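# Sort tested circuit boards into green or red totes

## Task

Testing is complete. Remove every circuit board from its tester and place it in the tote whose color (green or red) matches the light on that board's tester. A board in the wrong tote is a failure, as is any tote left off its bench. Each lid is latched by a hook that lets go when its small black tab is pressed down. The testers are loose: each must end upright on the plate beneath it, still facing its original direction. The robot must not fall over or finish tilted.

## Robot and tools

Robot: a Rainbow Robotics RB-Y1. It has a two-wheel differential base with rear casters, 0.66 m long and 0.58 m wide, whose front edge sits 0.10 m ahead of the drive axle. It cannot drive sideways. The torso has a foldable leg (squat), a hip shift, a forward lean (pitch) and a spine turn (yaw). There are two 7-joint arms, each with a parallel gripper and a wrist camera whose housing juts to one side and can collide. A head pans and tilts. In the starting arm pose the robot is about 0.73 m wide. Cameras: head_camera (896x504), left_wrist_camera and right_wrist_camera (644x364 each).

Frames, all in metres. Base frame: origin on the floor between the drive wheels, x forward, y left, z up. chest, left_hand and right_hand are reported in it. A hand point lies midway between the finger pads; the fingers point along the hand's -z axis and close along its x axis. Printed hand positions can be off, more so at full reach or under load. Odometry frame: the base frame as it was at the scene's start. base_odometry only integrates wheel rotation, so slip reads as travel and bumps that turn the robot are missed. Heading is in rad, left positive, -3.142 to 3.142.

move: one action per call. Keys:
- base: a single velocity command, not a pose: {"x_m_s", "turn_rad_s", "for_s"}. x_m_s is forward speed in m/s (magnitude 0.005 to 0.4, or 0; negative drives backward). turn_rad_s is left turn rate in rad/s (magnitude 0.02 to 1.509, or 0). for_s is the duration, 0.1 to 5 s, rounded to 1/30 s. A missing velocity is 0. Acceleration is 0.4 m/s² (turning 0.5 rad/s²), so the base coasts up to 1 s (turning 3.1 s) after for_s. Travel is roughly velocity × for_s, or 0.4 × for_s² (turning 0.5 × for_s²) when too short to reach speed. If |x_m_s| + 0.27 × |turn_rad_s| exceeds 0.4, both are scaled down together. Moves of a millimetre or a few milliradians may fall well short.
- joints: one flat object covering both arms, head and torso, keyed by joint name. Each value is an absolute target in rad, except grippers, which take the clear opening in m (0 to 0.1). Ranges: torso_squat_rad 0 to 1.2 (bigger lowers the level chest); torso_shift_rad -0.3 to 0.6 (positive pushes hips forward); torso_pitch_rad -0.2 to 1.4 (positive bows forward); torso_yaw_rad -1.5 to 1.5 (positive left; raise both arms sideways at least 0.2 rad first or it stalls). Shoulder pitch ±2.356 (negative swings the arm forward and up). left_shoulder_roll_rad 0 to 3.141 and right_shoulder_roll_rad -3.141 to 0 (each away from the body). Shoulder yaw ±2.094, positive to the left for both arms. Elbows -2.617 to 0.01 (negative bends forward). Forearm roll ±3.141 and hand roll ±2.705, both counter-clockwise from above for a hanging arm. Wrist pitch -1.57 to 1.919 (negative tips the hand forward). head_pan_rad ±0.523 (left positive); head_tilt_rad -0.35 to 1.57 (positive looks down). The torso must also satisfy: squat+shift ≤ 1.52; squat−shift+pitch ≤ 1.57; shift+0.5·pitch−0.4·squat ≤ 0.7; shift+0.3·pitch−0.5·squat ≤ 0.39, or it stops part-way as off_target.
- min_time_s: 0.1 to 8, the shortest duration for arm, head and torso motions. Joint top speeds: arms 1 rad/s (wrist joints 1.5), head 1.5, squat and pitch 0.3, shift 0.15, yaw 0.6, grippers 0.08 m/s. No action may exceed 15 s.
- contact_limits: {"left_gripper_m", "right_gripper_m"} as motor current in mA, 200 to 672.5. It starts at 672.5 and persists until changed. Grip force scales with the limit minus 100.
- cameras: list of camera names, [] for none, omitted for all. blocking: true (default) waits until everything rests; false returns within about 0.5 s while motion continues, and later moves override only the parts they name.
To grip, command an opening at least 0.005 m narrower than the object; off_target or done then both mean holding.

Results: a "move" line gives done or the worst status. base_status and joint_status use moving, done (base: velocity sent; "sent for x of y s"), off_target (resting short, maybe still pushing), stopped, contact_stop (torso only), time_out, limit_stop_at_<name> (self-collision guard or motor heat), not_followed (arm command withheld, usually with a cause line), torque_fault. A contact_stop or time_out halts the entire torso group or that arm's whole group. on_its_own lists uncommanded behaviour; "held at" is a target, not a reading. motor_effort gives wheel load in percent with the action's peak in brackets; above roughly 30 at rest suggests pushing on something. wheel_motors_off is 1 while wheels are disabled. Also reported: joint torques, motor temperatures, raw wrist force and torque on hand axes (offsets up to 16 N, never zeroed), and any changed camera calibration.

If a move or wait is refused or an uncommanded stop hits it, the reply's later move, wait and finished_scene calls are skipped.

wait: {"seconds": 0 to 10, "cameras"}; commands nothing and returns state. stop: no arguments; brakes all running motions. zoom_image: {"camera", "region": [x0, y0, x1, y1]} in pixels of that camera's latest image, at most 504x504. finished_scene: {"scene": integer, "check": text}; the first call only records your check, a second call in a later reply ends the scene irreversibly.

Avoid: arms striking or pressing each other (can end the scene); contact torque reaching joint limits (elbow 32.7, shoulders 63.7, wrist joints 22.7 N m), which freezes everything for 10 s; loads over 3 kg per arm or weight far forward, which can tip the robot; overheating from held loads or straining poses (80 °C brakes the arm); driving into furniture, which never stops by itself and can spin wheels, cut the wheel motors for 2 s, or tip the body under a table edge; dropping, slamming or shoving objects. Things must stay put once the robot lets go.

Each tool is called after ">>>" as name([rows], argument=value, ...), one row to a line, values as JSON.

## Session

>>> move()

Scene clock: 0.00 s.
Joint torques (N m): no reading
Motor temperatures (°C): left_arm=[29 32 30 34 39 36 41] | right_arm=[35 33 28 33 45 37 36]
Wrist force (N): no reading
Wrist torque (N m): no reading
Wrist force, peak (N): no reading
base_odometry: x=+0.000 y=+0.000 heading=+0.000
base_status: not commanded
joint_positions: torso_squat_rad=+0.350 torso_shift_rad=+0.000 torso_pitch_rad=+0.000 torso_yaw_rad=+0.000 left_shoulder_pitch_rad=+0.027 left_shoulder_roll_rad=+0.018 left_shoulder_yaw_rad=-0.025 left_elbow_rad=-0.232 left_forearm_roll_rad=+0.014 left_wrist_pitch_rad=+0.031 left_hand_roll_rad=-0.041 left_gripper_m=+0.100 right_shoulder_pitch_rad=+0.035 right_shoulder_roll_rad=-0.046 right_shoulder_yaw_rad=+0.024 right_elbow_rad=-0.288 right_forearm_roll_rad=+0.041 right_wrist_pitch_rad=+0.022 right_hand_roll_rad=+0.009 right_gripper_m=+0.099 head_pan_rad=+0.000 head_tilt_rad=+0.400
joint_status: not commanded
wheel_motors_off: 0
motor_effort: left_wheel=-1 right_wheel=+3
chest: x=-0.2280 y=-0.0007 z=+1.2475 quat_wxyz=(+1.000, +0.000, +0.000, +0.000) (m; base frame)
left_hand: x=-0.1412 y=+0.2314 z=+0.5672 quat_wxyz=(+0.996, +0.009, -0.088, -0.022) (m; base frame)
right_hand: x=-0.1186 y=-0.2534 z=+0.5712 quat_wxyz=(+0.992, -0.025, -0.115, +0.034) (m; base frame)
pictures: head_camera, left_wrist_camera, right_wrist_camera

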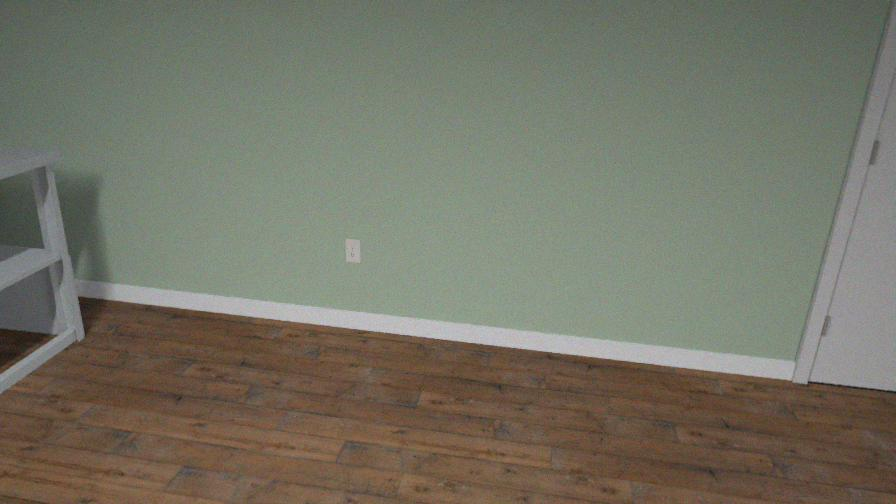

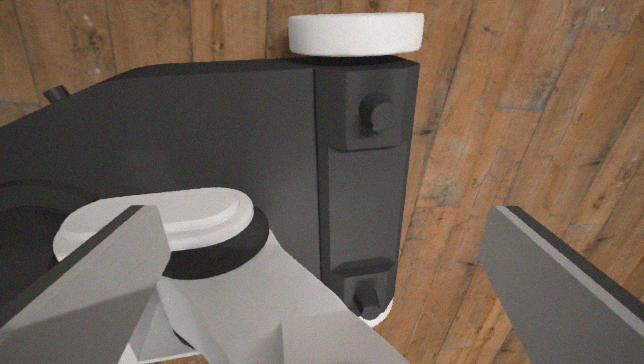

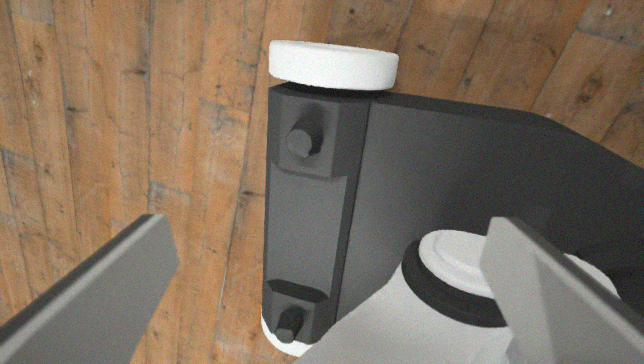

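Look around; bench seems to the left.

>>> move(base={"turn_rad_s":0.6,"for_s":1.3}, joints={"head_tilt_rad":0.4}, cameras=["head_camera"])

>>> move(base={"turn_rad_s":0.6,"for_s":1.3}, cameras=["head_camera"])

Scene clock: 8.53 s.
Joint torques (N m): left_arm=[-1.99 0.54 -0.02 -0.74 0.19 -0.43 0.15] | right_arm=[-2.25 -1 -0.65 -1.17 -0.12 -0.6 0.03]
Motor temperatures (°C): left_arm=[29 32 30 34 39 36 41] | right_arm=[35 33 28 33 45 37 36]
Wrist force (N): left_arm=[-2.7 -0.3 -9.7] | right_arm=[0.5 11.0 -12.3]
Wrist torque (N m): left_arm=[0.00 -0.45 -0.21] | right_arm=[-0.07 0.71 0.49]
Wrist force, peak (N): left_arm=[-2.8 -0.1 -9.9] | right_arm=[0.4 11.4 -12.9]
move: done
base_odometry: x=+0.000 y=+0.000 heading=+0.780
base_status: done (sent for 1.3 of 1.3 s)
joint_positions: torso_squat_rad=+0.350 torso_shift_rad=+0.000 torso_pitch_rad=+0.000 torso_yaw_rad=+0.000 left_shoulder_pitch_rad=+0.027 left_shoulder_roll_rad=+0.018 left_shoulder_yaw_rad=-0.025 left_elbow_rad=-0.232 left_forearm_roll_rad=+0.014 left_wrist_pitch_rad=+0.031 left_hand_roll_rad=-0.041 left_gripper_m=+0.100 right_shoulder_pitch_rad=+0.035 right_shoulder_roll_rad=-0.046 right_shoulder_yaw_rad=+0.024 right_elbow_rad=-0.288 right_forearm_roll_rad=+0.041 right_wrist_pitch_rad=+0.022 right_hand_roll_rad=+0.009 right_gripper_m=+0.099 head_pan_rad=+0.000 head_tilt_rad=+0.400
joint_status: all done
wheel_motors_off: 0
motor_effort: left_wheel=+1(19) right_wheel=+4(28)
chest: x=-0.2280 y=-0.0008 z=+1.2475 quat_wxyz=(+1.000, +0.000, +0.000, +0.000) (m; base frame)
left_hand: x=-0.1412 y=+0.2314 z=+0.5672 quat_wxyz=(+0.996, +0.009, -0.088, -0.022) (m; base frame)
right_hand: x=-0.1186 y=-0.2534 z=+0.5712 quat_wxyz=(+0.992, -0.025, -0.115, +0.034) (m; base frame)
pictures: head_camera
camera_calibration:
head_camera: T_world_to_cam=[[0.00558791, -0.998763, 0.0494134, -0.0729359], [-0.352738, -0.0482065, -0.93448, 1.33893], [0.935706, -0.0122082, -0.352571, 0.642057], [0, 0, 0, 1]] pos_world=[-0.128077, -0.000462049, 1.48118]

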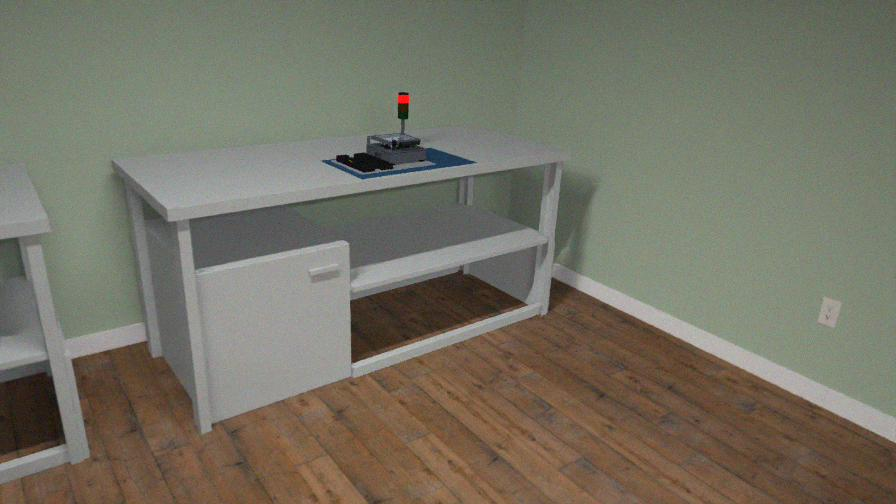

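Scene clock: 11.37 s.
Joint torques (N m): left_arm=[-1.99 0.7 0.22 -0.79 0.24 -0.42 0.09] | right_arm=[-2.27 -0.85 -0.62 -1.2 -0.14 -0.6 0.1]
Motor temperatures (°C): left_arm=[29 32 30 34 39 36 41] | right_arm=[35 33 28 33 45 37 36]
Wrist force (N): left_arm=[-2.7 -0.4 -9.8] | right_arm=[0.9 11.1 -12.6]
Wrist torque (N m): left_arm=[0.00 -0.46 -0.21] | right_arm=[-0.09 0.77 0.51]
Wrist force, peak (N): left_arm=[-2.8 -0.1 -9.9] | right_arm=[0.9 11.5 -12.7]
move: done
base_odometry: x=+0.000 y=+0.000 heading=+1.560
base_status: done (sent for 1.3 of 1.3 s)
joint_positions: torso_squat_rad=+0.350 torso_shift_rad=+0.000 torso_pitch_rad=+0.000 torso_yaw_rad=+0.000 left_shoulder_pitch_rad=+0.027 left_shoulder_roll_rad=+0.018 left_shoulder_yaw_rad=-0.025 left_elbow_rad=-0.232 left_forearm_roll_rad=+0.014 left_wrist_pitch_rad=+0.031 left_hand_roll_rad=-0.041 left_gripper_m=+0.100 right_shoulder_pitch_rad=+0.035 right_shoulder_roll_rad=-0.046 right_shoulder_yaw_rad=+0.024 right_elbow_rad=-0.288 right_forearm_roll_rad=+0.041 right_wrist_pitch_rad=+0.022 right_hand_roll_rad=+0.009 right_gripper_m=+0.099 head_pan_rad=+0.000 head_tilt_rad=+0.400
joint_status: not commanded
wheel_motors_off: 0
motor_effort: left_wheel=+0(15) right_wheel=+3(26)
chest: x=-0.2280 y=-0.0008 z=+1.2475 quat_wxyz=(+1.000, +0.000, +0.000, +0.000) (m; base frame)
left_hand: x=-0.1412 y=+0.2314 z=+0.5672 quat_wxyz=(+0.996, +0.009, -0.088, -0.022) (m; base frame)
right_hand: x=-0.1186 y=-0.2534 z=+0.5712 quat_wxyz=(+0.992, -0.025, -0.115, +0.034) (m; base frame)
pictures: head_camera
camera_calibration:
head_camera: T_world_to_cam=[[0.00558756, -0.998763, 0.0494152, -0.0729373], [-0.352738, -0.0482081, -0.93448, 1.33893], [0.935706, -0.0122091, -0.35257, 0.642057], [0, 0, 0, 1]] pos_world=[-0.128077, -0.000460784, 1.48118]

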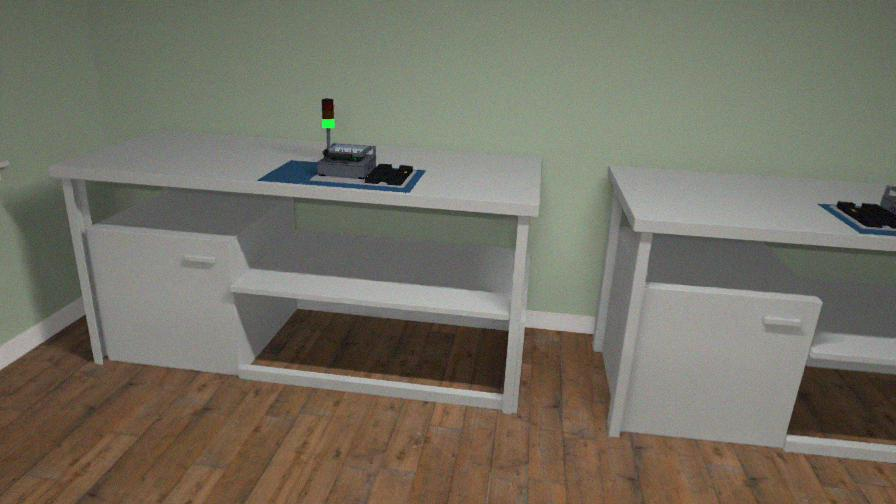

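>>> zoom_image(camera="head_camera", region=[240, 80, 450, 210])

>>> move(base={"turn_rad_s":0.6,"for_s":1.7}, cameras=["head_camera"])

>>> move(base={"turn_rad_s":0.6,"for_s":1.7}, cameras=["head_camera"])

>>> move(base={"turn_rad_s":0.6,"for_s":1.7}, cameras=["head_camera"])

>>> move(base={"turn_rad_s":0.6,"for_s":1.5}, cameras=["head_camera"])

Scaled by 2.400 from the camera's 896x504 image, which has a finer 1280x720 frame.

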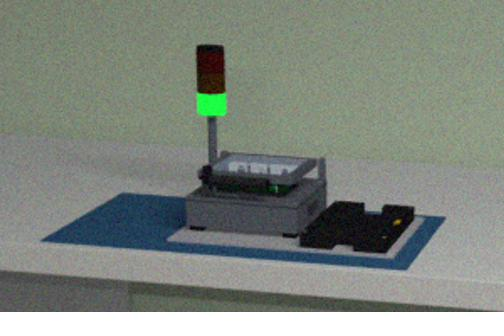

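Scene clock: 22.23 s.
Joint torques (N m): left_arm=[-2.11 0.73 0.1 -0.78 0.2 -0.42 0.06] | right_arm=[-2.25 -1.2 -0.52 -1.07 -0.15 -0.59 -0.04]
Motor temperatures (°C): left_arm=[29 32 30 34 39 36 41] | right_arm=[35 33 28 33 45 37 36]
Wrist force (N): left_arm=[-2.5 -0.4 -9.8] | right_arm=[0.7 11.0 -12.6]
Wrist torque (N m): left_arm=[0.00 -0.41 -0.20] | right_arm=[-0.07 0.75 0.50]
Wrist force, peak (N): left_arm=[-2.9 -0.6 -9.9] | right_arm=[0.8 11.0 -13.1]
move: done
base_odometry: x=+0.000 y=+0.000 heading=+2.579
base_status: done (sent for 1.7 of 1.7 s)
joint_positions: torso_squat_rad=+0.350 torso_shift_rad=+0.000 torso_pitch_rad=+0.000 torso_yaw_rad=+0.000 left_shoulder_pitch_rad=+0.027 left_shoulder_roll_rad=+0.018 left_shoulder_yaw_rad=-0.025 left_elbow_rad=-0.232 left_forearm_roll_rad=+0.014 left_wrist_pitch_rad=+0.031 left_hand_roll_rad=-0.041 left_gripper_m=+0.100 right_shoulder_pitch_rad=+0.035 right_shoulder_roll_rad=-0.046 right_shoulder_yaw_rad=+0.024 right_elbow_rad=-0.288 right_forearm_roll_rad=+0.041 right_wrist_pitch_rad=+0.022 right_hand_roll_rad=+0.009 right_gripper_m=+0.099 head_pan_rad=+0.000 head_tilt_rad=+0.400
joint_status: not commanded
wheel_motors_off: 0
motor_effort: left_wheel=-1(15) right_wheel=+4(27)
chest: x=-0.2280 y=-0.0008 z=+1.2475 quat_wxyz=(+1.000, +0.000, +0.000, +0.000) (m; base frame)
left_hand: x=-0.1412 y=+0.2314 z=+0.5672 quat_wxyz=(+0.996, +0.009, -0.088, -0.022) (m; base frame)
right_hand: x=-0.1186 y=-0.2534 z=+0.5712 quat_wxyz=(+0.992, -0.025, -0.115, +0.034) (m; base frame)
pictures: head_camera
camera_calibration:
head_camera: T_world_to_cam=[[0.00558727, -0.998763, 0.0494096, -0.0729348], [-0.352738, -0.0482027, -0.93448, 1.33893], [0.935706, -0.0122074, -0.352571, 0.642057], [0, 0, 0, 1]] pos_world=[-0.128077, -0.000466549, 1.48118]

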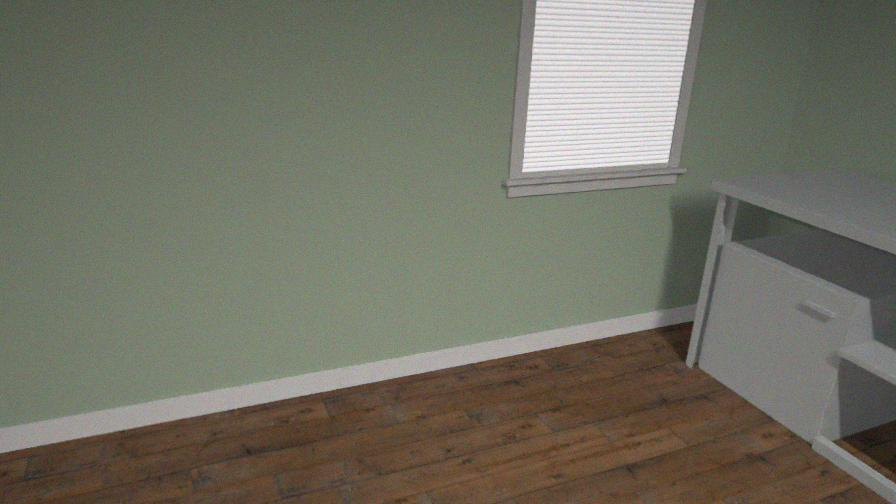

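Scene clock: 25.47 s.
Joint torques (N m): left_arm=[-1.87 0.7 0.14 -0.85 0.19 -0.45 0.09] | right_arm=[-2.36 -0.94 -0.43 -1.04 -0.18 -0.59 -0.02]
Motor temperatures (°C): left_arm=[29 32 30 34 39 36 41] | right_arm=[35 33 28 33 45 37 36]
Wrist force (N): left_arm=[-2.9 -0.5 -9.8] | right_arm=[0.7 11.0 -12.4]
Wrist torque (N m): left_arm=[0.01 -0.47 -0.21] | right_arm=[-0.07 0.75 0.50]
Wrist force, peak (N): left_arm=[-2.8 -0.2 -10.0] | right_arm=[1.0 11.5 -12.9]
move: done
base_odometry: x=+0.000 y=+0.000 heading=-2.684
base_status: done (sent for 1.7 of 1.7 s)
joint_positions: torso_squat_rad=+0.350 torso_shift_rad=+0.000 torso_pitch_rad=+0.000 torso_yaw_rad=+0.000 left_shoulder_pitch_rad=+0.027 left_shoulder_roll_rad=+0.018 left_shoulder_yaw_rad=-0.025 left_elbow_rad=-0.232 left_forearm_roll_rad=+0.014 left_wrist_pitch_rad=+0.031 left_hand_roll_rad=-0.041 left_gripper_m=+0.100 right_shoulder_pitch_rad=+0.035 right_shoulder_roll_rad=-0.046 right_shoulder_yaw_rad=+0.024 right_elbow_rad=-0.288 right_forearm_roll_rad=+0.041 right_wrist_pitch_rad=+0.022 right_hand_roll_rad=+0.009 right_gripper_m=+0.099 head_pan_rad=+0.000 head_tilt_rad=+0.400
joint_status: not commanded
wheel_motors_off: 0
motor_effort: left_wheel=+1(14) right_wheel=+4(27)
chest: x=-0.2280 y=-0.0008 z=+1.2475 quat_wxyz=(+1.000, +0.000, +0.000, +0.000) (m; base frame)
left_hand: x=-0.1412 y=+0.2314 z=+0.5672 quat_wxyz=(+0.996, +0.009, -0.088, -0.022) (m; base frame)
right_hand: x=-0.1186 y=-0.2534 z=+0.5712 quat_wxyz=(+0.992, -0.025, -0.115, +0.034) (m; base frame)
pictures: head_camera
camera_calibration:
head_camera: T_world_to_cam=[[0.00558715, -0.998763, 0.0494092, -0.0729346], [-0.352737, -0.0482023, -0.93448, 1.33893], [0.935706, -0.0122074, -0.35257, 0.642057], [0, 0, 0, 1]] pos_world=[-0.128077, -0.000466857, 1.48118]

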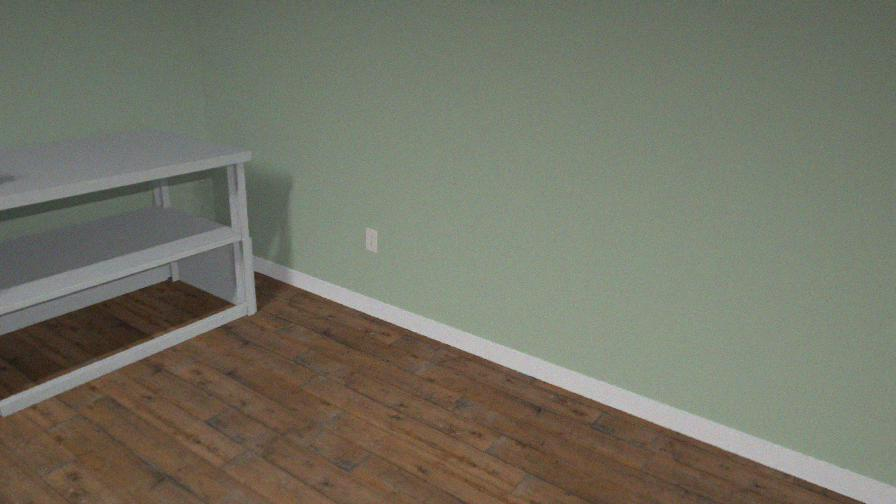

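Scene clock: 28.70 s.
Joint torques (N m): left_arm=[-2.03 0.52 0.36 -0.8 0.18 -0.45 0.07] | right_arm=[-2.37 -0.9 -0.6 -1.33 -0.14 -0.56 0.1]
Motor temperatures (°C): left_arm=[29 32 30 34 39 36 41] | right_arm=[35 33 28 33 45 37 36]
Wrist force (N): left_arm=[-2.6 -0.2 -9.7] | right_arm=[0.8 11.2 -12.4]
Wrist torque (N m): left_arm=[-0.03 -0.44 -0.20] | right_arm=[-0.10 0.76 0.50]
Wrist force, peak (N): left_arm=[-2.9 -0.3 -10.0] | right_arm=[0.8 11.2 -12.9]
move: done
base_odometry: x=+0.000 y=+0.000 heading=-1.664
base_status: done (sent for 1.7 of 1.7 s)
joint_positions: torso_squat_rad=+0.350 torso_shift_rad=+0.000 torso_pitch_rad=+0.000 torso_yaw_rad=+0.000 left_shoulder_pitch_rad=+0.027 left_shoulder_roll_rad=+0.018 left_shoulder_yaw_rad=-0.025 left_elbow_rad=-0.232 left_forearm_roll_rad=+0.014 left_wrist_pitch_rad=+0.031 left_hand_roll_rad=-0.041 left_gripper_m=+0.100 right_shoulder_pitch_rad=+0.035 right_shoulder_roll_rad=-0.046 right_shoulder_yaw_rad=+0.024 right_elbow_rad=-0.288 right_forearm_roll_rad=+0.041 right_wrist_pitch_rad=+0.022 right_hand_roll_rad=+0.009 right_gripper_m=+0.099 head_pan_rad=+0.000 head_tilt_rad=+0.400
joint_status: not commanded
wheel_motors_off: 0
motor_effort: left_wheel=+0(14) right_wheel=+4(25)
chest: x=-0.2280 y=-0.0008 z=+1.2475 quat_wxyz=(+1.000, +0.000, +0.000, +0.000) (m; base frame)
left_hand: x=-0.1412 y=+0.2314 z=+0.5672 quat_wxyz=(+0.996, +0.009, -0.088, -0.022) (m; base frame)
right_hand: x=-0.1186 y=-0.2534 z=+0.5712 quat_wxyz=(+0.992, -0.025, -0.115, +0.034) (m; base frame)
pictures: head_camera
camera_calibration:
head_camera: T_world_to_cam=[[0.0055871, -0.998763, 0.0494089, -0.0729344], [-0.352737, -0.048202, -0.93448, 1.33893], [0.935706, -0.0122073, -0.35257, 0.642056], [0, 0, 0, 1]] pos_world=[-0.128078, -0.00046716, 1.48118]

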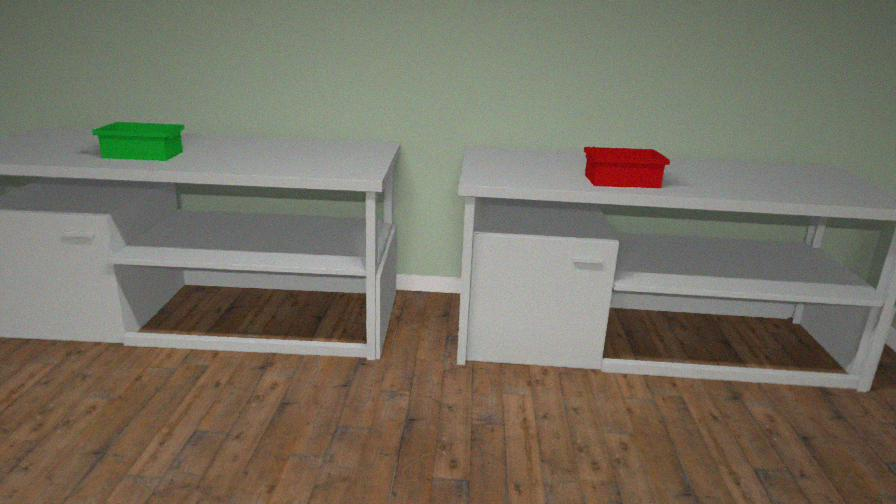

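Scene clock: 31.73 s.
Joint torques (N m): left_arm=[-1.87 0.72 0.06 -0.85 0.21 -0.49 0.13] | right_arm=[-2.23 -1.21 -0.64 -1.24 -0.15 -0.57 -0.03]
Motor temperatures (°C): left_arm=[29 32 30 34 39 36 41] | right_arm=[35 33 28 33 45 37 36]
Wrist force (N): left_arm=[-2.9 -0.3 -9.7] | right_arm=[1.0 11.1 -12.5]
Wrist torque (N m): left_arm=[0.00 -0.48 -0.21] | right_arm=[-0.08 0.78 0.50]
Wrist force, peak (N): left_arm=[-2.9 -0.3 -10.0] | right_arm=[0.6 11.5 -12.8]
move: done
base_odometry: x=+0.000 y=+0.000 heading=-0.764
base_status: done (sent for 1.5 of 1.5 s)
joint_positions: torso_squat_rad=+0.350 torso_shift_rad=+0.000 torso_pitch_rad=+0.000 torso_yaw_rad=+0.000 left_shoulder_pitch_rad=+0.027 left_shoulder_roll_rad=+0.018 left_shoulder_yaw_rad=-0.025 left_elbow_rad=-0.232 left_forearm_roll_rad=+0.014 left_wrist_pitch_rad=+0.031 left_hand_roll_rad=-0.041 left_gripper_m=+0.100 right_shoulder_pitch_rad=+0.035 right_shoulder_roll_rad=-0.046 right_shoulder_yaw_rad=+0.024 right_elbow_rad=-0.288 right_forearm_roll_rad=+0.041 right_wrist_pitch_rad=+0.022 right_hand_roll_rad=+0.009 right_gripper_m=+0.099 head_pan_rad=+0.000 head_tilt_rad=+0.400
joint_status: not commanded
wheel_motors_off: 0
motor_effort: left_wheel=+0(14) right_wheel=+3(26)
chest: x=-0.2280 y=-0.0008 z=+1.2475 quat_wxyz=(+1.000, +0.000, +0.000, +0.000) (m; base frame)
left_hand: x=-0.1412 y=+0.2314 z=+0.5672 quat_wxyz=(+0.996, +0.009, -0.088, -0.022) (m; base frame)
right_hand: x=-0.1186 y=-0.2534 z=+0.5712 quat_wxyz=(+0.992, -0.025, -0.115, +0.034) (m; base frame)
pictures: head_camera
camera_calibration:
head_camera: T_world_to_cam=[[0.00558695, -0.998763, 0.0494112, -0.0729355], [-0.352737, -0.0482041, -0.93448, 1.33893], [0.935706, -0.0122083, -0.35257, 0.642056], [0, 0, 0, 1]] pos_world=[-0.128078, -0.000464845, 1.48118]

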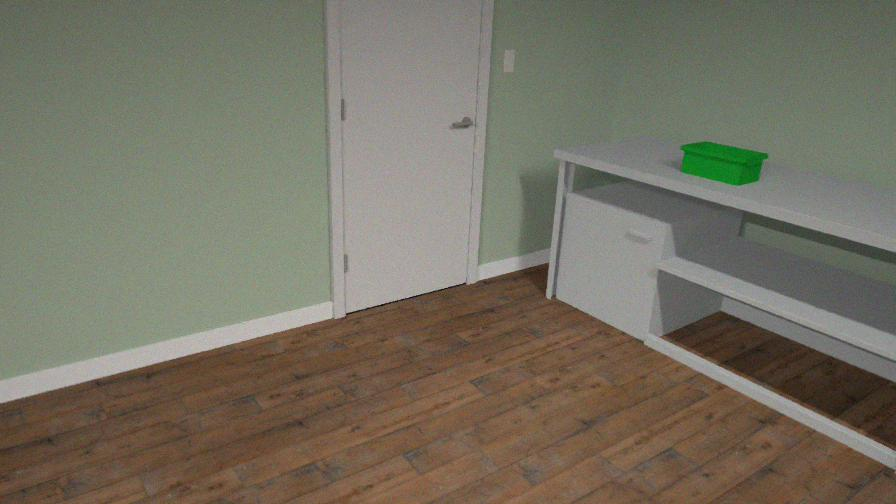

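>>> move(base={"turn_rad_s":1.2,"for_s":2.2}, cameras=[])

>>> move(base={"x_m_s":0.4,"for_s":3.73}, cameras=[])

>>> move(base={"turn_rad_s":-0.45,"for_s":0.97}, joints={"head_tilt_rad":0.7}, cameras=["head_camera"])

>>> zoom_image(camera="head_camera", region=[330, 60, 570, 240])

Scene clock: 61.87 s.
Joint torques (N m): left_arm=[-2.03 0.78 0.01 -0.87 0.25 -0.43 0.07] | right_arm=[-2.37 -1.15 -0.45 -1.32 -0.19 -0.59 0.01]
Motor temperatures (°C): left_arm=[29 32 30 34 39 36 41] | right_arm=[35 33 28 33 45 37 36]
Wrist force (N): left_arm=[-2.7 -0.3 -9.6] | right_arm=[0.6 11.0 -12.7]
Wrist torque (N m): left_arm=[-0.02 -0.45 -0.23] | right_arm=[-0.07 0.74 0.50]
Wrist force, peak (N): left_arm=[-2.8 -0.2 -10.0] | right_arm=[1.0 11.3 -13.1]
move: done
base_odometry: x=+0.000 y=+0.000 heading=+1.655
base_status: done (sent for 2.2 of 2.2 s)
joint_positions: torso_squat_rad=+0.350 torso_shift_rad=+0.000 torso_pitch_rad=+0.000 torso_yaw_rad=+0.000 left_shoulder_pitch_rad=+0.027 left_shoulder_roll_rad=+0.018 left_shoulder_yaw_rad=-0.025 left_elbow_rad=-0.232 left_forearm_roll_rad=+0.014 left_wrist_pitch_rad=+0.031 left_hand_roll_rad=-0.041 left_gripper_m=+0.100 right_shoulder_pitch_rad=+0.035 right_shoulder_roll_rad=-0.046 right_shoulder_yaw_rad=+0.024 right_elbow_rad=-0.288 right_forearm_roll_rad=+0.041 right_wrist_pitch_rad=+0.022 right_hand_roll_rad=+0.009 right_gripper_m=+0.099 head_pan_rad=+0.000 head_tilt_rad=+0.400
joint_status: not commanded
wheel_motors_off: 0
motor_effort: left_wheel=+0(15) right_wheel=+4(32)
chest: x=-0.2281 y=-0.0008 z=+1.2475 quat_wxyz=(+1.000, +0.000, +0.000, +0.000) (m; base frame)
left_hand: x=-0.1413 y=+0.2314 z=+0.5672 quat_wxyz=(+0.996, +0.009, -0.088, -0.022) (m; base frame)
right_hand: x=-0.1186 y=-0.2534 z=+0.5712 quat_wxyz=(+0.992, -0.025, -0.115, +0.034) (m; base frame)
pictures: none
No camera images: "cameras" was empty.

Scene clock: 67.13 s.
Joint torques (N m): left_arm=[-1.53 0.5 0.15 -0.78 0.21 -0.46 0] | right_arm=[-2.17 -1.09 -0.41 -1.19 -0.16 -0.61 0.01]
Motor temperatures (°C): left_arm=[29 32 30 34 39 36 41] | right_arm=[35 33 28 33 45 37 36]
Wrist force (N): left_arm=[-2.7 -0.2 -10.0] | right_arm=[0.7 11.0 -12.8]
Wrist torque (N m): left_arm=[0.00 -0.44 -0.22] | right_arm=[-0.08 0.74 0.50]
Wrist force, peak (N): left_arm=[-2.9 -0.4 -9.9] | right_arm=[1.0 11.2 -13.0]
move: done
base_odometry: x=-0.127 y=+1.488 heading=+1.656
base_status: done (sent for 3.73 of 3.73 s)
joint_positions: torso_squat_rad=+0.350 torso_shift_rad=+0.000 torso_pitch_rad=+0.000 torso_yaw_rad=+0.000 left_shoulder_pitch_rad=+0.026 left_shoulder_roll_rad=+0.018 left_shoulder_yaw_rad=-0.025 left_elbow_rad=-0.232 left_forearm_roll_rad=+0.014 left_wrist_pitch_rad=+0.031 left_hand_roll_rad=-0.041 left_gripper_m=+0.100 right_shoulder_pitch_rad=+0.035 right_shoulder_roll_rad=-0.046 right_shoulder_yaw_rad=+0.024 right_elbow_rad=-0.288 right_forearm_roll_rad=+0.041 right_wrist_pitch_rad=+0.022 right_hand_roll_rad=+0.009 right_gripper_m=+0.099 head_pan_rad=+0.000 head_tilt_rad=+0.400
joint_status: not commanded
wheel_motors_off: 0
motor_effort: left_wheel=+2(30) right_wheel=-4(31)
chest: x=-0.2280 y=-0.0008 z=+1.2475 quat_wxyz=(+1.000, +0.000, +0.000, +0.000) (m; base frame)
left_hand: x=-0.1412 y=+0.2314 z=+0.5672 quat_wxyz=(+0.996, +0.009, -0.088, -0.022) (m; base frame)
right_hand: x=-0.1186 y=-0.2534 z=+0.5712 quat_wxyz=(+0.992, -0.025, -0.115, +0.034) (m; base frame)
pictures: none
No camera images: "cameras" was empty.

Scene clock: 69.33 s.
Joint torques (N m): left_arm=[-1.78 0.87 0.05 -0.87 0.23 -0.45 0.11] | right_arm=[-1.97 -0.9 -0.68 -1.13 -0.08 -0.65 0.1]
Motor temperatures (°C): left_arm=[29 32 30 34 39 36 41] | right_arm=[35 33 28 33 45 37 36]
Wrist force (N): left_arm=[-2.7 -0.2 -9.6] | right_arm=[0.7 11.0 -12.5]
Wrist torque (N m): left_arm=[-0.03 -0.44 -0.21] | right_arm=[-0.07 0.75 0.51]
Wrist force, peak (N): left_arm=[-2.9 -0.3 -10.0] | right_arm=[0.7 11.4 -12.8]
move: done
base_odometry: x=-0.127 y=+1.488 heading=+1.221
base_status: done (sent for 0.97 of 0.97 s)
joint_positions: torso_squat_rad=+0.350 torso_shift_rad=+0.000 torso_pitch_rad=+0.000 torso_yaw_rad=+0.000 left_shoulder_pitch_rad=+0.027 left_shoulder_roll_rad=+0.018 left_shoulder_yaw_rad=-0.025 left_elbow_rad=-0.232 left_forearm_roll_rad=+0.014 left_wrist_pitch_rad=+0.031 left_hand_roll_rad=-0.041 left_gripper_m=+0.100 right_shoulder_pitch_rad=+0.035 right_shoulder_roll_rad=-0.046 right_shoulder_yaw_rad=+0.024 right_elbow_rad=-0.288 right_forearm_roll_rad=+0.041 right_wrist_pitch_rad=+0.022 right_hand_roll_rad=+0.009 right_gripper_m=+0.099 head_pan_rad=+0.000 head_tilt_rad=+0.700
joint_status: all done
wheel_motors_off: 0
motor_effort: left_wheel=+3(25) right_wheel=+2(27)
chest: x=-0.2280 y=-0.0007 z=+1.2475 quat_wxyz=(+1.000, +0.000, +0.000, +0.000) (m; base frame)
left_hand: x=-0.1412 y=+0.2314 z=+0.5672 quat_wxyz=(+0.996, +0.009, -0.088, -0.022) (m; base frame)
right_hand: x=-0.1186 y=-0.2534 z=+0.5712 quat_wxyz=(+0.992, -0.025, -0.115, +0.034) (m; base frame)
pictures: head_camera
camera_calibration:
head_camera: T_world_to_cam=[[0.0202211, -0.998758, 0.0455407, -0.0642809], [-0.613161, -0.0483667, -0.788476, 1.07396], [0.789699, -0.0119799, -0.613377, 0.989489], [0, 0, 0, 1]] pos_world=[-0.121589, -0.000403228, 1.45665]

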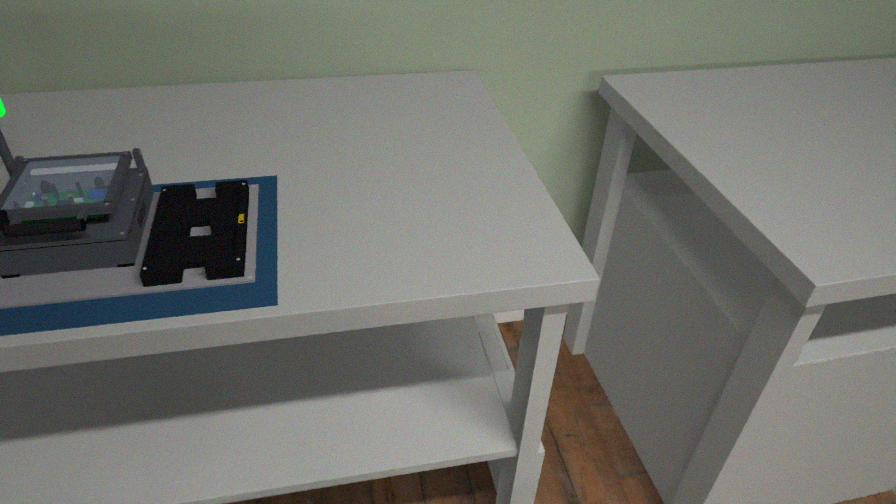

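Scaled by 2.100 from the camera's 896x504 image, which has a finer 1280x720 frame.

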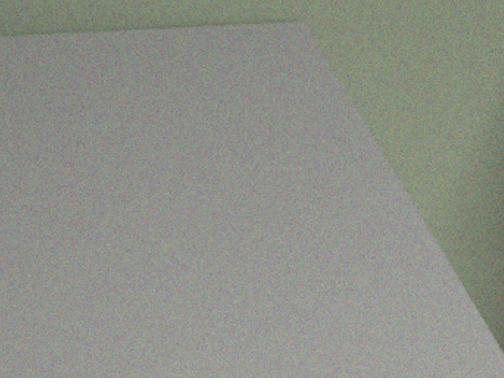

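>>> move(base={"turn_rad_s":0.8,"for_s":1.71}, cameras=[])

>>> move(base={"x_m_s":0.35,"for_s":1.3}, cameras=[])

>>> move(base={"turn_rad_s":-0.7,"for_s":1.66}, cameras=["head_camera"])

>>> zoom_image(camera="head_camera", region=[300, 60, 700, 330])

Scene clock: 93.83 s.
Joint torques (N m): left_arm=[-1.58 0.73 0.1 -0.91 0.25 -0.4 0.08] | right_arm=[-2.01 -1.03 -0.51 -1.12 -0.26 -0.6 -0.05]
Motor temperatures (°C): left_arm=[29 32 30 33 38 36 41] | right_arm=[35 33 28 33 45 37 36]
Wrist force (N): left_arm=[-2.5 -0.4 -9.6] | right_arm=[0.6 11.1 -12.5]
Wrist torque (N m): left_arm=[0.02 -0.43 -0.20] | right_arm=[-0.09 0.74 0.50]
Wrist force, peak (N): left_arm=[-2.8 -0.4 -9.9] | right_arm=[1.1 11.2 -12.9]
move: done
base_odometry: x=-0.127 y=+1.488 heading=+2.581
base_status: done (sent for 1.7 of 1.7 s)
joint_positions: torso_squat_rad=+0.350 torso_shift_rad=+0.000 torso_pitch_rad=+0.000 torso_yaw_rad=+0.000 left_shoulder_pitch_rad=+0.027 left_shoulder_roll_rad=+0.018 left_shoulder_yaw_rad=-0.025 left_elbow_rad=-0.232 left_forearm_roll_rad=+0.014 left_wrist_pitch_rad=+0.031 left_hand_roll_rad=-0.041 left_gripper_m=+0.100 right_shoulder_pitch_rad=+0.035 right_shoulder_roll_rad=-0.046 right_shoulder_yaw_rad=+0.024 right_elbow_rad=-0.288 right_forearm_roll_rad=+0.041 right_wrist_pitch_rad=+0.022 right_hand_roll_rad=+0.009 right_gripper_m=+0.099 head_pan_rad=+0.000 head_tilt_rad=+0.700
joint_status: not commanded
wheel_motors_off: 0
motor_effort: left_wheel=+3(23) right_wheel=+5(25)
chest: x=-0.2280 y=-0.0008 z=+1.2475 quat_wxyz=(+1.000, +0.000, +0.000, +0.000) (m; base frame)
left_hand: x=-0.1412 y=+0.2314 z=+0.5672 quat_wxyz=(+0.996, +0.009, -0.088, -0.022) (m; base frame)
right_hand: x=-0.1186 y=-0.2534 z=+0.5712 quat_wxyz=(+0.992, -0.025, -0.115, +0.034) (m; base frame)
pictures: none
No camera images: "cameras" was empty.

Scene clock: 96.53 s.
Joint torques (N m): left_arm=[-1.49 0.36 -0.04 -0.85 0.2 -0.48 0.05] | right_arm=[-2.16 -0.92 -0.54 -1.18 -0.13 -0.68 0.03]
Motor temperatures (°C): left_arm=[29 32 30 33 38 36 41] | right_arm=[35 33 28 33 45 37 36]
Wrist force (N): left_arm=[-2.7 -0.2 -9.9] | right_arm=[0.4 10.9 -12.5]
Wrist torque (N m): left_arm=[-0.01 -0.45 -0.21] | right_arm=[-0.07 0.71 0.51]
Wrist force, peak (N): left_arm=[-2.6 -0.6 -9.9] | right_arm=[0.8 11.5 -12.9]
move: done
base_odometry: x=-0.512 y=+1.730 heading=+2.581
base_status: done (sent for 1.3 of 1.3 s)
joint_positions: torso_squat_rad=+0.350 torso_shift_rad=+0.000 torso_pitch_rad=+0.000 torso_yaw_rad=+0.000 left_shoulder_pitch_rad=+0.026 left_shoulder_roll_rad=+0.018 left_shoulder_yaw_rad=-0.025 left_elbow_rad=-0.232 left_forearm_roll_rad=+0.014 left_wrist_pitch_rad=+0.031 left_hand_roll_rad=-0.041 left_gripper_m=+0.100 right_shoulder_pitch_rad=+0.035 right_shoulder_roll_rad=-0.046 right_shoulder_yaw_rad=+0.024 right_elbow_rad=-0.288 right_forearm_roll_rad=+0.041 right_wrist_pitch_rad=+0.022 right_hand_roll_rad=+0.009 right_gripper_m=+0.099 head_pan_rad=+0.000 head_tilt_rad=+0.700
joint_status: not commanded
wheel_motors_off: 0
motor_effort: left_wheel=+3(30) right_wheel=-6(32)
chest: x=-0.2280 y=-0.0008 z=+1.2475 quat_wxyz=(+1.000, +0.000, +0.000, +0.000) (m; base frame)
left_hand: x=-0.1411 y=+0.2314 z=+0.5672 quat_wxyz=(+0.996, +0.009, -0.088, -0.022) (m; base frame)
right_hand: x=-0.1186 y=-0.2534 z=+0.5712 quat_wxyz=(+0.992, -0.025, -0.115, +0.034) (m; base frame)
pictures: none
No camera images: "cameras" was empty.

Scene clock: 99.93 s.
Joint torques (N m): left_arm=[-1.59 0.72 0.22 -0.81 0.17 -0.41 0.03] | right_arm=[-2.14 -1.07 -0.39 -1.14 -0.17 -0.58 0.02]
Motor temperatures (°C): left_arm=[29 32 30 33 38 36 41] | right_arm=[35 33 28 33 45 37 36]
Wrist force (N): left_arm=[-2.9 -0.1 -9.4] | right_arm=[0.7 10.8 -12.6]
Wrist torque (N m): left_arm=[-0.02 -0.48 -0.21] | right_arm=[-0.06 0.76 0.51]
Wrist force, peak (N): left_arm=[-3.0 -0.2 -9.9] | right_arm=[1.0 11.3 -12.9]
move: done
base_odometry: x=-0.512 y=+1.730 heading=+1.415
base_status: done (sent for 1.67 of 1.67 s)
joint_positions: torso_squat_rad=+0.350 torso_shift_rad=+0.000 torso_pitch_rad=+0.000 torso_yaw_rad=+0.000 left_shoulder_pitch_rad=+0.027 left_shoulder_roll_rad=+0.018 left_shoulder_yaw_rad=-0.025 left_elbow_rad=-0.232 left_forearm_roll_rad=+0.014 left_wrist_pitch_rad=+0.031 left_hand_roll_rad=-0.041 left_gripper_m=+0.100 right_shoulder_pitch_rad=+0.035 right_shoulder_roll_rad=-0.046 right_shoulder_yaw_rad=+0.024 right_elbow_rad=-0.288 right_forearm_roll_rad=+0.041 right_wrist_pitch_rad=+0.022 right_hand_roll_rad=+0.009 right_gripper_m=+0.099 head_pan_rad=+0.000 head_tilt_rad=+0.700
joint_status: not commanded
wheel_motors_off: 0
motor_effort: left_wheel=+2(25) right_wheel=+3(28)
chest: x=-0.2280 y=-0.0007 z=+1.2475 quat_wxyz=(+1.000, +0.000, +0.000, +0.000) (m; base frame)
left_hand: x=-0.1412 y=+0.2314 z=+0.5672 quat_wxyz=(+0.996, +0.009, -0.088, -0.022) (m; base frame)
right_hand: x=-0.1186 y=-0.2534 z=+0.5712 quat_wxyz=(+0.992, -0.025, -0.115, +0.034) (m; base frame)
pictures: head_camera
camera_calibration:
head_camera: T_world_to_cam=[[0.0202214, -0.998758, 0.04553, -0.0642754], [-0.613161, -0.0483584, -0.788477, 1.07395], [0.789699, -0.0119731, -0.613377, 0.989502], [0, 0, 0, 1]] pos_world=[-0.121605, -0.000413678, 1.45665]

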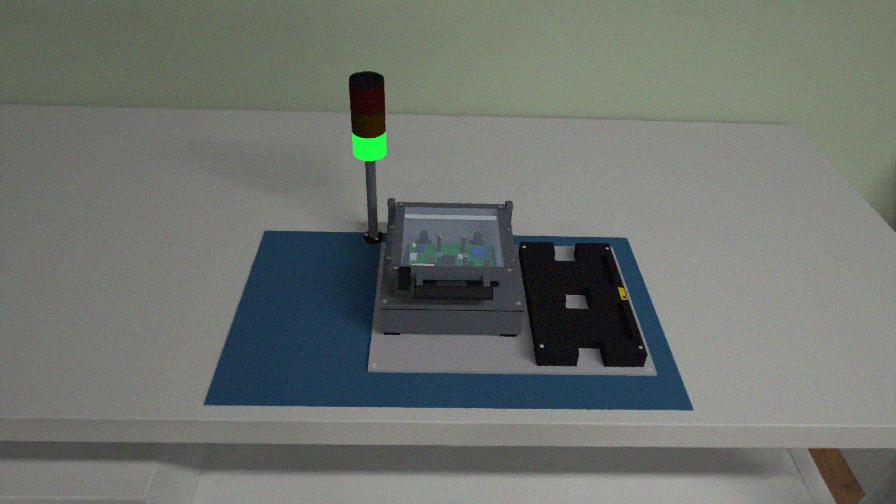

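Scaled by 1.260 from the camera's 896x504 image, which has a finer 1280x720 frame.

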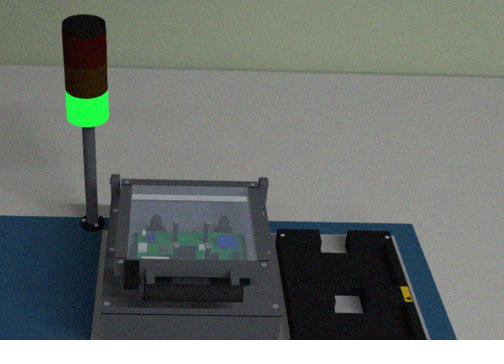

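>>> zoom_image(camera="head_camera", region=[360, 190, 540, 350])

Scaled by 2.800 from the camera's 896x504 image, which has a finer 1280x720 frame.

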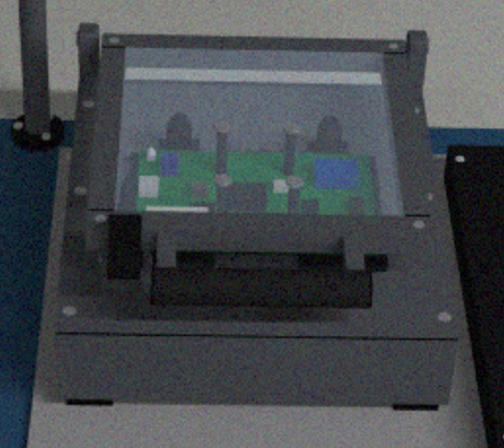

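>>> move(joints={"left_shoulder_pitch_rad":0.5,"right_shoulder_pitch_rad":0.5,"left_elbow_rad":-2.2,"right_elbow_rad":-2.2,"left_shoulder_roll_rad":0.1,"right_shoulder_roll_rad":-0.1,"left_wrist_pitch_rad":0.5,"right_wrist_pitch_rad":0.5,"left_forearm_roll_rad":0,"right_forearm_roll_rad":0,"left_shoulder_yaw_rad":0,"right_shoulder_yaw_rad":0,"left_hand_roll_rad":0,"right_hand_roll_rad":0}, cameras=[])

>>> move(base={"x_m_s":0.1,"for_s":1.3}, joints={"torso_pitch_rad":0.35,"head_tilt_rad":0.75})

>>> zoom_image(camera="head_camera", region=[340, 100, 580, 300])

Scene clock: 141.37 s.
Joint torques (N m): left_arm=[-3.03 2.71 1.74 -9.38 0.04 -1.67 0.23] | right_arm=[-2.56 -2.93 -1.93 -9.51 -0.04 -1.96 -0.24]
Motor temperatures (°C): left_arm=[29 32 30 33 38 36 41] | right_arm=[35 33 28 33 45 37 36]
Wrist force (N): left_arm=[-7.5 -0.9 -5.9] | right_arm=[-3.7 11.5 -8.6]
Wrist torque (N m): left_arm=[0.07 -0.73 -0.17] | right_arm=[-0.16 0.53 0.48]
Wrist force, peak (N): left_arm=[-4.6 -0.4 -9.8] | right_arm=[-0.2 11.7 -12.7]
move: done
base_odometry: x=-0.512 y=+1.730 heading=+1.415
base_status: not commanded
joint_positions: torso_squat_rad=+0.350 torso_shift_rad=+0.000 torso_pitch_rad=+0.000 torso_yaw_rad=+0.000 left_shoulder_pitch_rad=+0.500 left_shoulder_roll_rad=+0.100 left_shoulder_yaw_rad=+0.000 left_elbow_rad=-2.200 left_forearm_roll_rad=+0.000 left_wrist_pitch_rad=+0.500 left_hand_roll_rad=+0.000 left_gripper_m=+0.100 right_shoulder_pitch_rad=+0.500 right_shoulder_roll_rad=-0.100 right_shoulder_yaw_rad=+0.000 right_elbow_rad=-2.200 right_forearm_roll_rad=+0.000 right_wrist_pitch_rad=+0.500 right_hand_roll_rad=+0.000 right_gripper_m=+0.099 head_pan_rad=+0.000 head_tilt_rad=+0.700
joint_status: all done
wheel_motors_off: 0
motor_effort: left_wheel=+7(8) right_wheel=+3(6)
chest: x=-0.2280 y=-0.0007 z=+1.2475 quat_wxyz=(+1.000, +0.000, +0.000, +0.000) (m; base frame)
left_hand: x=+0.1415 y=+0.3061 z=+1.0028 quat_wxyz=(+0.816, +0.087, -0.571, +0.012) (m; base frame)
right_hand: x=+0.1415 y=-0.3071 z=+1.0023 quat_wxyz=(+0.816, -0.086, -0.571, -0.012) (m; base frame)
pictures: none
No camera images: "cameras" was empty.

Scene clock: 143.33 s.
Joint torques (N m): left_arm=[2.82 3.04 2.16 -8.63 0.04 -1.43 0.29] | right_arm=[3.68 -3.26 -2.54 -8.74 0.06 -1.58 -0.24]
Motor temperatures (°C): left_arm=[29 32 30 34 38 36 41] | right_arm=[35 33 28 33 45 37 36]
Wrist force (N): left_arm=[-6.3 -1.2 -7.6] | right_arm=[-2.5 11.5 -10.7]
Wrist torque (N m): left_arm=[0.07 -0.65 -0.18] | right_arm=[-0.10 0.62 0.46]
Wrist force, peak (N): left_arm=[-6.6 -1.0 -8.0] | right_arm=[-2.4 12.2 -10.9]
move: done
base_odometry: x=-0.492 y=+1.858 heading=+1.414
base_status: done (sent for 1.3 of 1.3 s)
joint_positions: torso_squat_rad=+0.350 torso_shift_rad=+0.000 torso_pitch_rad=+0.350 torso_yaw_rad=+0.000 left_shoulder_pitch_rad=+0.500 left_shoulder_roll_rad=+0.100 left_shoulder_yaw_rad=+0.000 left_elbow_rad=-2.200 left_forearm_roll_rad=+0.000 left_wrist_pitch_rad=+0.500 left_hand_roll_rad=+0.000 left_gripper_m=+0.100 right_shoulder_pitch_rad=+0.500 right_shoulder_roll_rad=-0.100 right_shoulder_yaw_rad=+0.000 right_elbow_rad=-2.200 right_forearm_roll_rad=+0.000 right_wrist_pitch_rad=+0.500 right_hand_roll_rad=+0.000 right_gripper_m=+0.099 head_pan_rad=+0.000 head_tilt_rad=+0.750
joint_status: all done
wheel_motors_off: 0
motor_effort: left_wheel=-6(30) right_wheel=+0(32)
chest: x=-0.1218 y=-0.0007 z=+1.2287 quat_wxyz=(+0.985, +0.000, +0.174, +0.000) (m; base frame)
left_hand: x=+0.1412 y=+0.3062 z=+0.8721 quat_wxyz=(+0.903, +0.088, -0.420, -0.004) (m; base frame)
right_hand: x=+0.1412 y=-0.3070 z=+0.8716 quat_wxyz=(+0.903, -0.087, -0.420, +0.003) (m; base frame)
pictures: head_camera, left_wrist_camera, right_wrist_camera
camera_calibration:
head_camera: T_world_to_cam=[[0.0366469, -0.99875, 0.0339807, -0.0492109], [-0.871847, -0.0485722, -0.487364, 0.717297], [0.488405, -0.0117656, -0.872538, 1.1843], [0, 0, 0, 1]] pos_world=[0.0487563, -0.000374714, 1.38461]
left_wrist_camera: T_world_to_cam=[[0.65524, -0.0633764, 0.752758, -0.730999], [-0.299907, -0.936404, 0.182217, 0.204426], [0.693337, -0.345154, -0.632576, 0.628469], [0, 0, 0, 1]] pos_world=[0.104548, 0.362015, 0.91057]
right_wrist_camera: T_world_to_cam=[[-0.632421, -0.0616622, -0.772166, 0.745875], [-0.270232, 0.951765, 0.145321, 0.236926], [0.72596, 0.300568, -0.618579, 0.600607], [0, 0, 0, 1]] pos_world=[0.0997154, -0.360029, 0.913033]

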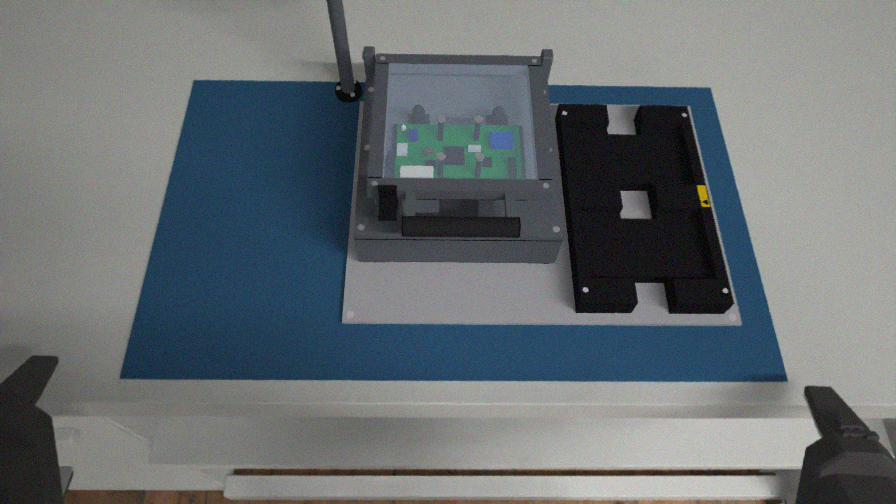

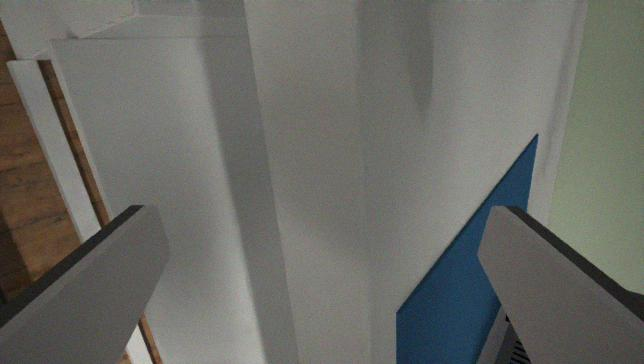

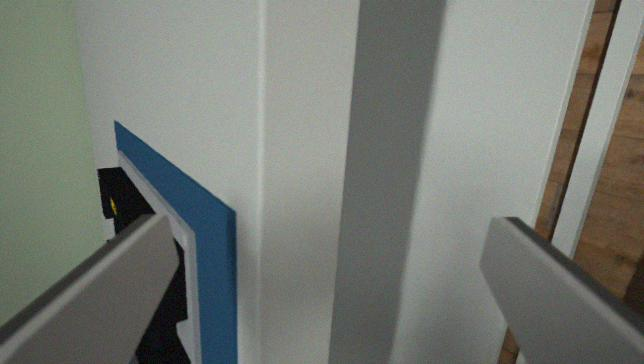

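Scaled by 2.100 from the camera's 896x504 image, which has a finer 1280x720 frame.

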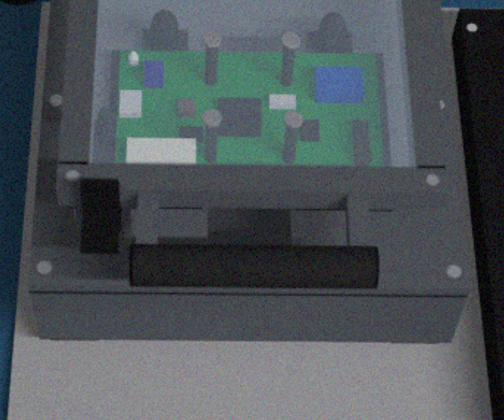

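>>> move(joints={"torso_squat_rad":0.05}, cameras=[])

>>> move(joints={"left_elbow_rad":-2.45,"left_wrist_pitch_rad":1.6,"left_shoulder_pitch_rad":-0.2,"left_shoulder_yaw_rad":-0.3,"left_shoulder_roll_rad":0.0,"left_hand_roll_rad":0.3,"left_gripper_m":0}, base={"x_m_s":0.1,"for_s":0.5})

Scene clock: 206.37 s.
Joint torques (N m): left_arm=[2.42 2.95 1.84 -8.7 0.07 -1.37 0.25] | right_arm=[3.56 -3.41 -2.6 -8.69 -0.07 -1.56 -0.25]
Motor temperatures (°C): left_arm=[29 32 30 34 38 35 41] | right_arm=[35 33 28 34 45 37 36]
Wrist force (N): left_arm=[-6.3 -1.2 -7.7] | right_arm=[-2.6 11.8 -10.6]
Wrist torque (N m): left_arm=[0.05 -0.66 -0.17] | right_arm=[-0.16 0.61 0.47]
Wrist force, peak (N): left_arm=[-6.9 -1.2 -7.8] | right_arm=[-2.6 12.2 -10.6]
move: done
base_odometry: x=-0.492 y=+1.858 heading=+1.414
base_status: not commanded
joint_positions: torso_squat_rad=+0.050 torso_shift_rad=+0.000 torso_pitch_rad=+0.350 torso_yaw_rad=+0.000 left_shoulder_pitch_rad=+0.500 left_shoulder_roll_rad=+0.100 left_shoulder_yaw_rad=+0.000 left_elbow_rad=-2.200 left_forearm_roll_rad=+0.000 left_wrist_pitch_rad=+0.500 left_hand_roll_rad=+0.000 left_gripper_m=+0.100 right_shoulder_pitch_rad=+0.500 right_shoulder_roll_rad=-0.100 right_shoulder_yaw_rad=+0.000 right_elbow_rad=-2.200 right_forearm_roll_rad=+0.000 right_wrist_pitch_rad=+0.500 right_hand_roll_rad=+0.000 right_gripper_m=+0.099 head_pan_rad=+0.000 head_tilt_rad=+0.750
joint_status: all done
wheel_motors_off: 0
motor_effort: left_wheel=-7(7) right_wheel=+2(2)
chest: x=-0.1219 y=-0.0008 z=+1.2703 quat_wxyz=(+0.985, +0.000, +0.174, +0.000) (m; base frame)
left_hand: x=+0.1412 y=+0.3062 z=+0.9137 quat_wxyz=(+0.903, +0.088, -0.420, -0.004) (m; base frame)
right_hand: x=+0.1412 y=-0.3070 z=+0.9132 quat_wxyz=(+0.903, -0.087, -0.420, +0.003) (m; base frame)
pictures: none
No camera images: "cameras" was empty.

Scene clock: 208.07 s.
Joint torques (N m): left_arm=[-5.73 -3.04 -0.93 -7.67 0.27 -1.46 0] | right_arm=[3.18 -3.31 -2.72 -8.93 -0.07 -1.67 -0.15]
Motor temperatures (°C): left_arm=[29 32 30 34 38 35 41] | right_arm=[35 33 28 34 45 37 36]
Wrist force (N): left_arm=[-5.6 1.5 -8.7] | right_arm=[-2.5 11.6 -10.5]
Wrist torque (N m): left_arm=[-0.08 -0.65 -0.18] | right_arm=[-0.12 0.63 0.48]
Wrist force, peak (N): left_arm=[-8.1 -0.4 -7.5] | right_arm=[-2.2 12.0 -11.1]
move: done
base_odometry: x=-0.484 y=+1.908 heading=+1.414
base_status: done (sent for 0.5 of 0.5 s)
joint_positions: torso_squat_rad=+0.050 torso_shift_rad=+0.000 torso_pitch_rad=+0.350 torso_yaw_rad=+0.000 left_shoulder_pitch_rad=-0.200 left_shoulder_roll_rad=+0.000 left_shoulder_yaw_rad=-0.300 left_elbow_rad=-2.450 left_forearm_roll_rad=+0.000 left_wrist_pitch_rad=+1.600 left_hand_roll_rad=+0.300 left_gripper_m=+0.000 right_shoulder_pitch_rad=+0.500 right_shoulder_roll_rad=-0.100 right_shoulder_yaw_rad=+0.000 right_elbow_rad=-2.200 right_forearm_roll_rad=+0.000 right_wrist_pitch_rad=+0.500 right_hand_roll_rad=+0.000 right_gripper_m=+0.099 head_pan_rad=+0.000 head_tilt_rad=+0.750
joint_status: all done
wheel_motors_off: 0
motor_effort: left_wheel=-4(18) right_wheel=+0(30)
chest: x=-0.1219 y=-0.0008 z=+1.2703 quat_wxyz=(+0.985, +0.000, +0.174, +0.000) (m; base frame)
left_hand: x=+0.2257 y=+0.0770 z=+1.0400 quat_wxyz=(+0.939, -0.140, -0.315, -0.019) (m; base frame)
right_hand: x=+0.1412 y=-0.3071 z=+0.9132 quat_wxyz=(+0.903, -0.087, -0.420, +0.003) (m; base frame)
pictures: head_camera, left_wrist_camera, right_wrist_camera
camera_calibration:
head_camera: T_world_to_cam=[[0.0366254, -0.998751, 0.0339971, -0.0506714], [-0.871793, -0.0485627, -0.487461, 0.737618], [0.488503, -0.011785, -0.872483, 1.22055], [0, 0, 0, 1]] pos_world=[0.0486627, -0.000403096, 1.42619]
left_wrist_camera: T_world_to_cam=[[0.810296, 0.0641857, 0.582496, -0.794953], [-0.377609, -0.702935, 0.602739, -0.453274], [0.448144, -0.708352, -0.545348, 0.589627], [0, 0, 0, 1]] pos_world=[0.208749, 0.150066, 1.05782]
right_wrist_camera: T_world_to_cam=[[-0.63241, -0.0616526, -0.772177, 0.777937], [-0.27018, 0.951785, 0.145283, 0.230949], [0.72599, 0.300505, -0.618576, 0.626375], [0, 0, 0, 1]] pos_world=[0.099631, -0.360081, 0.954612]

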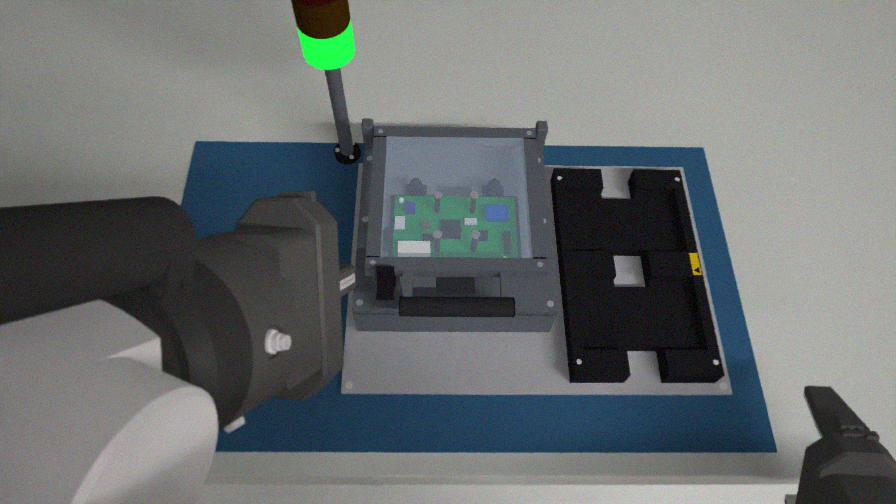

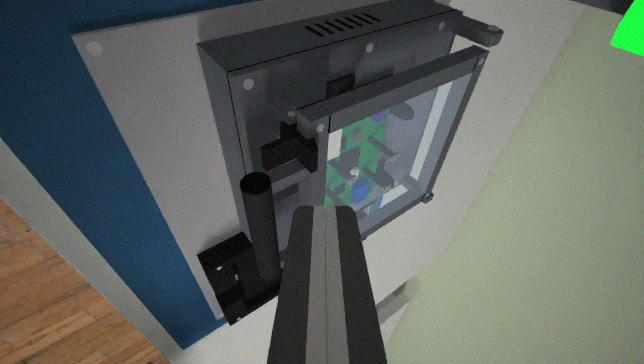

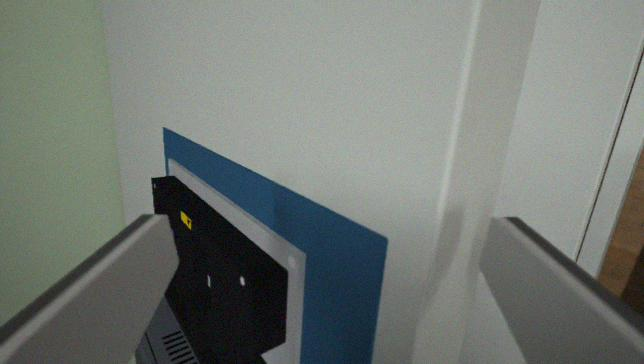

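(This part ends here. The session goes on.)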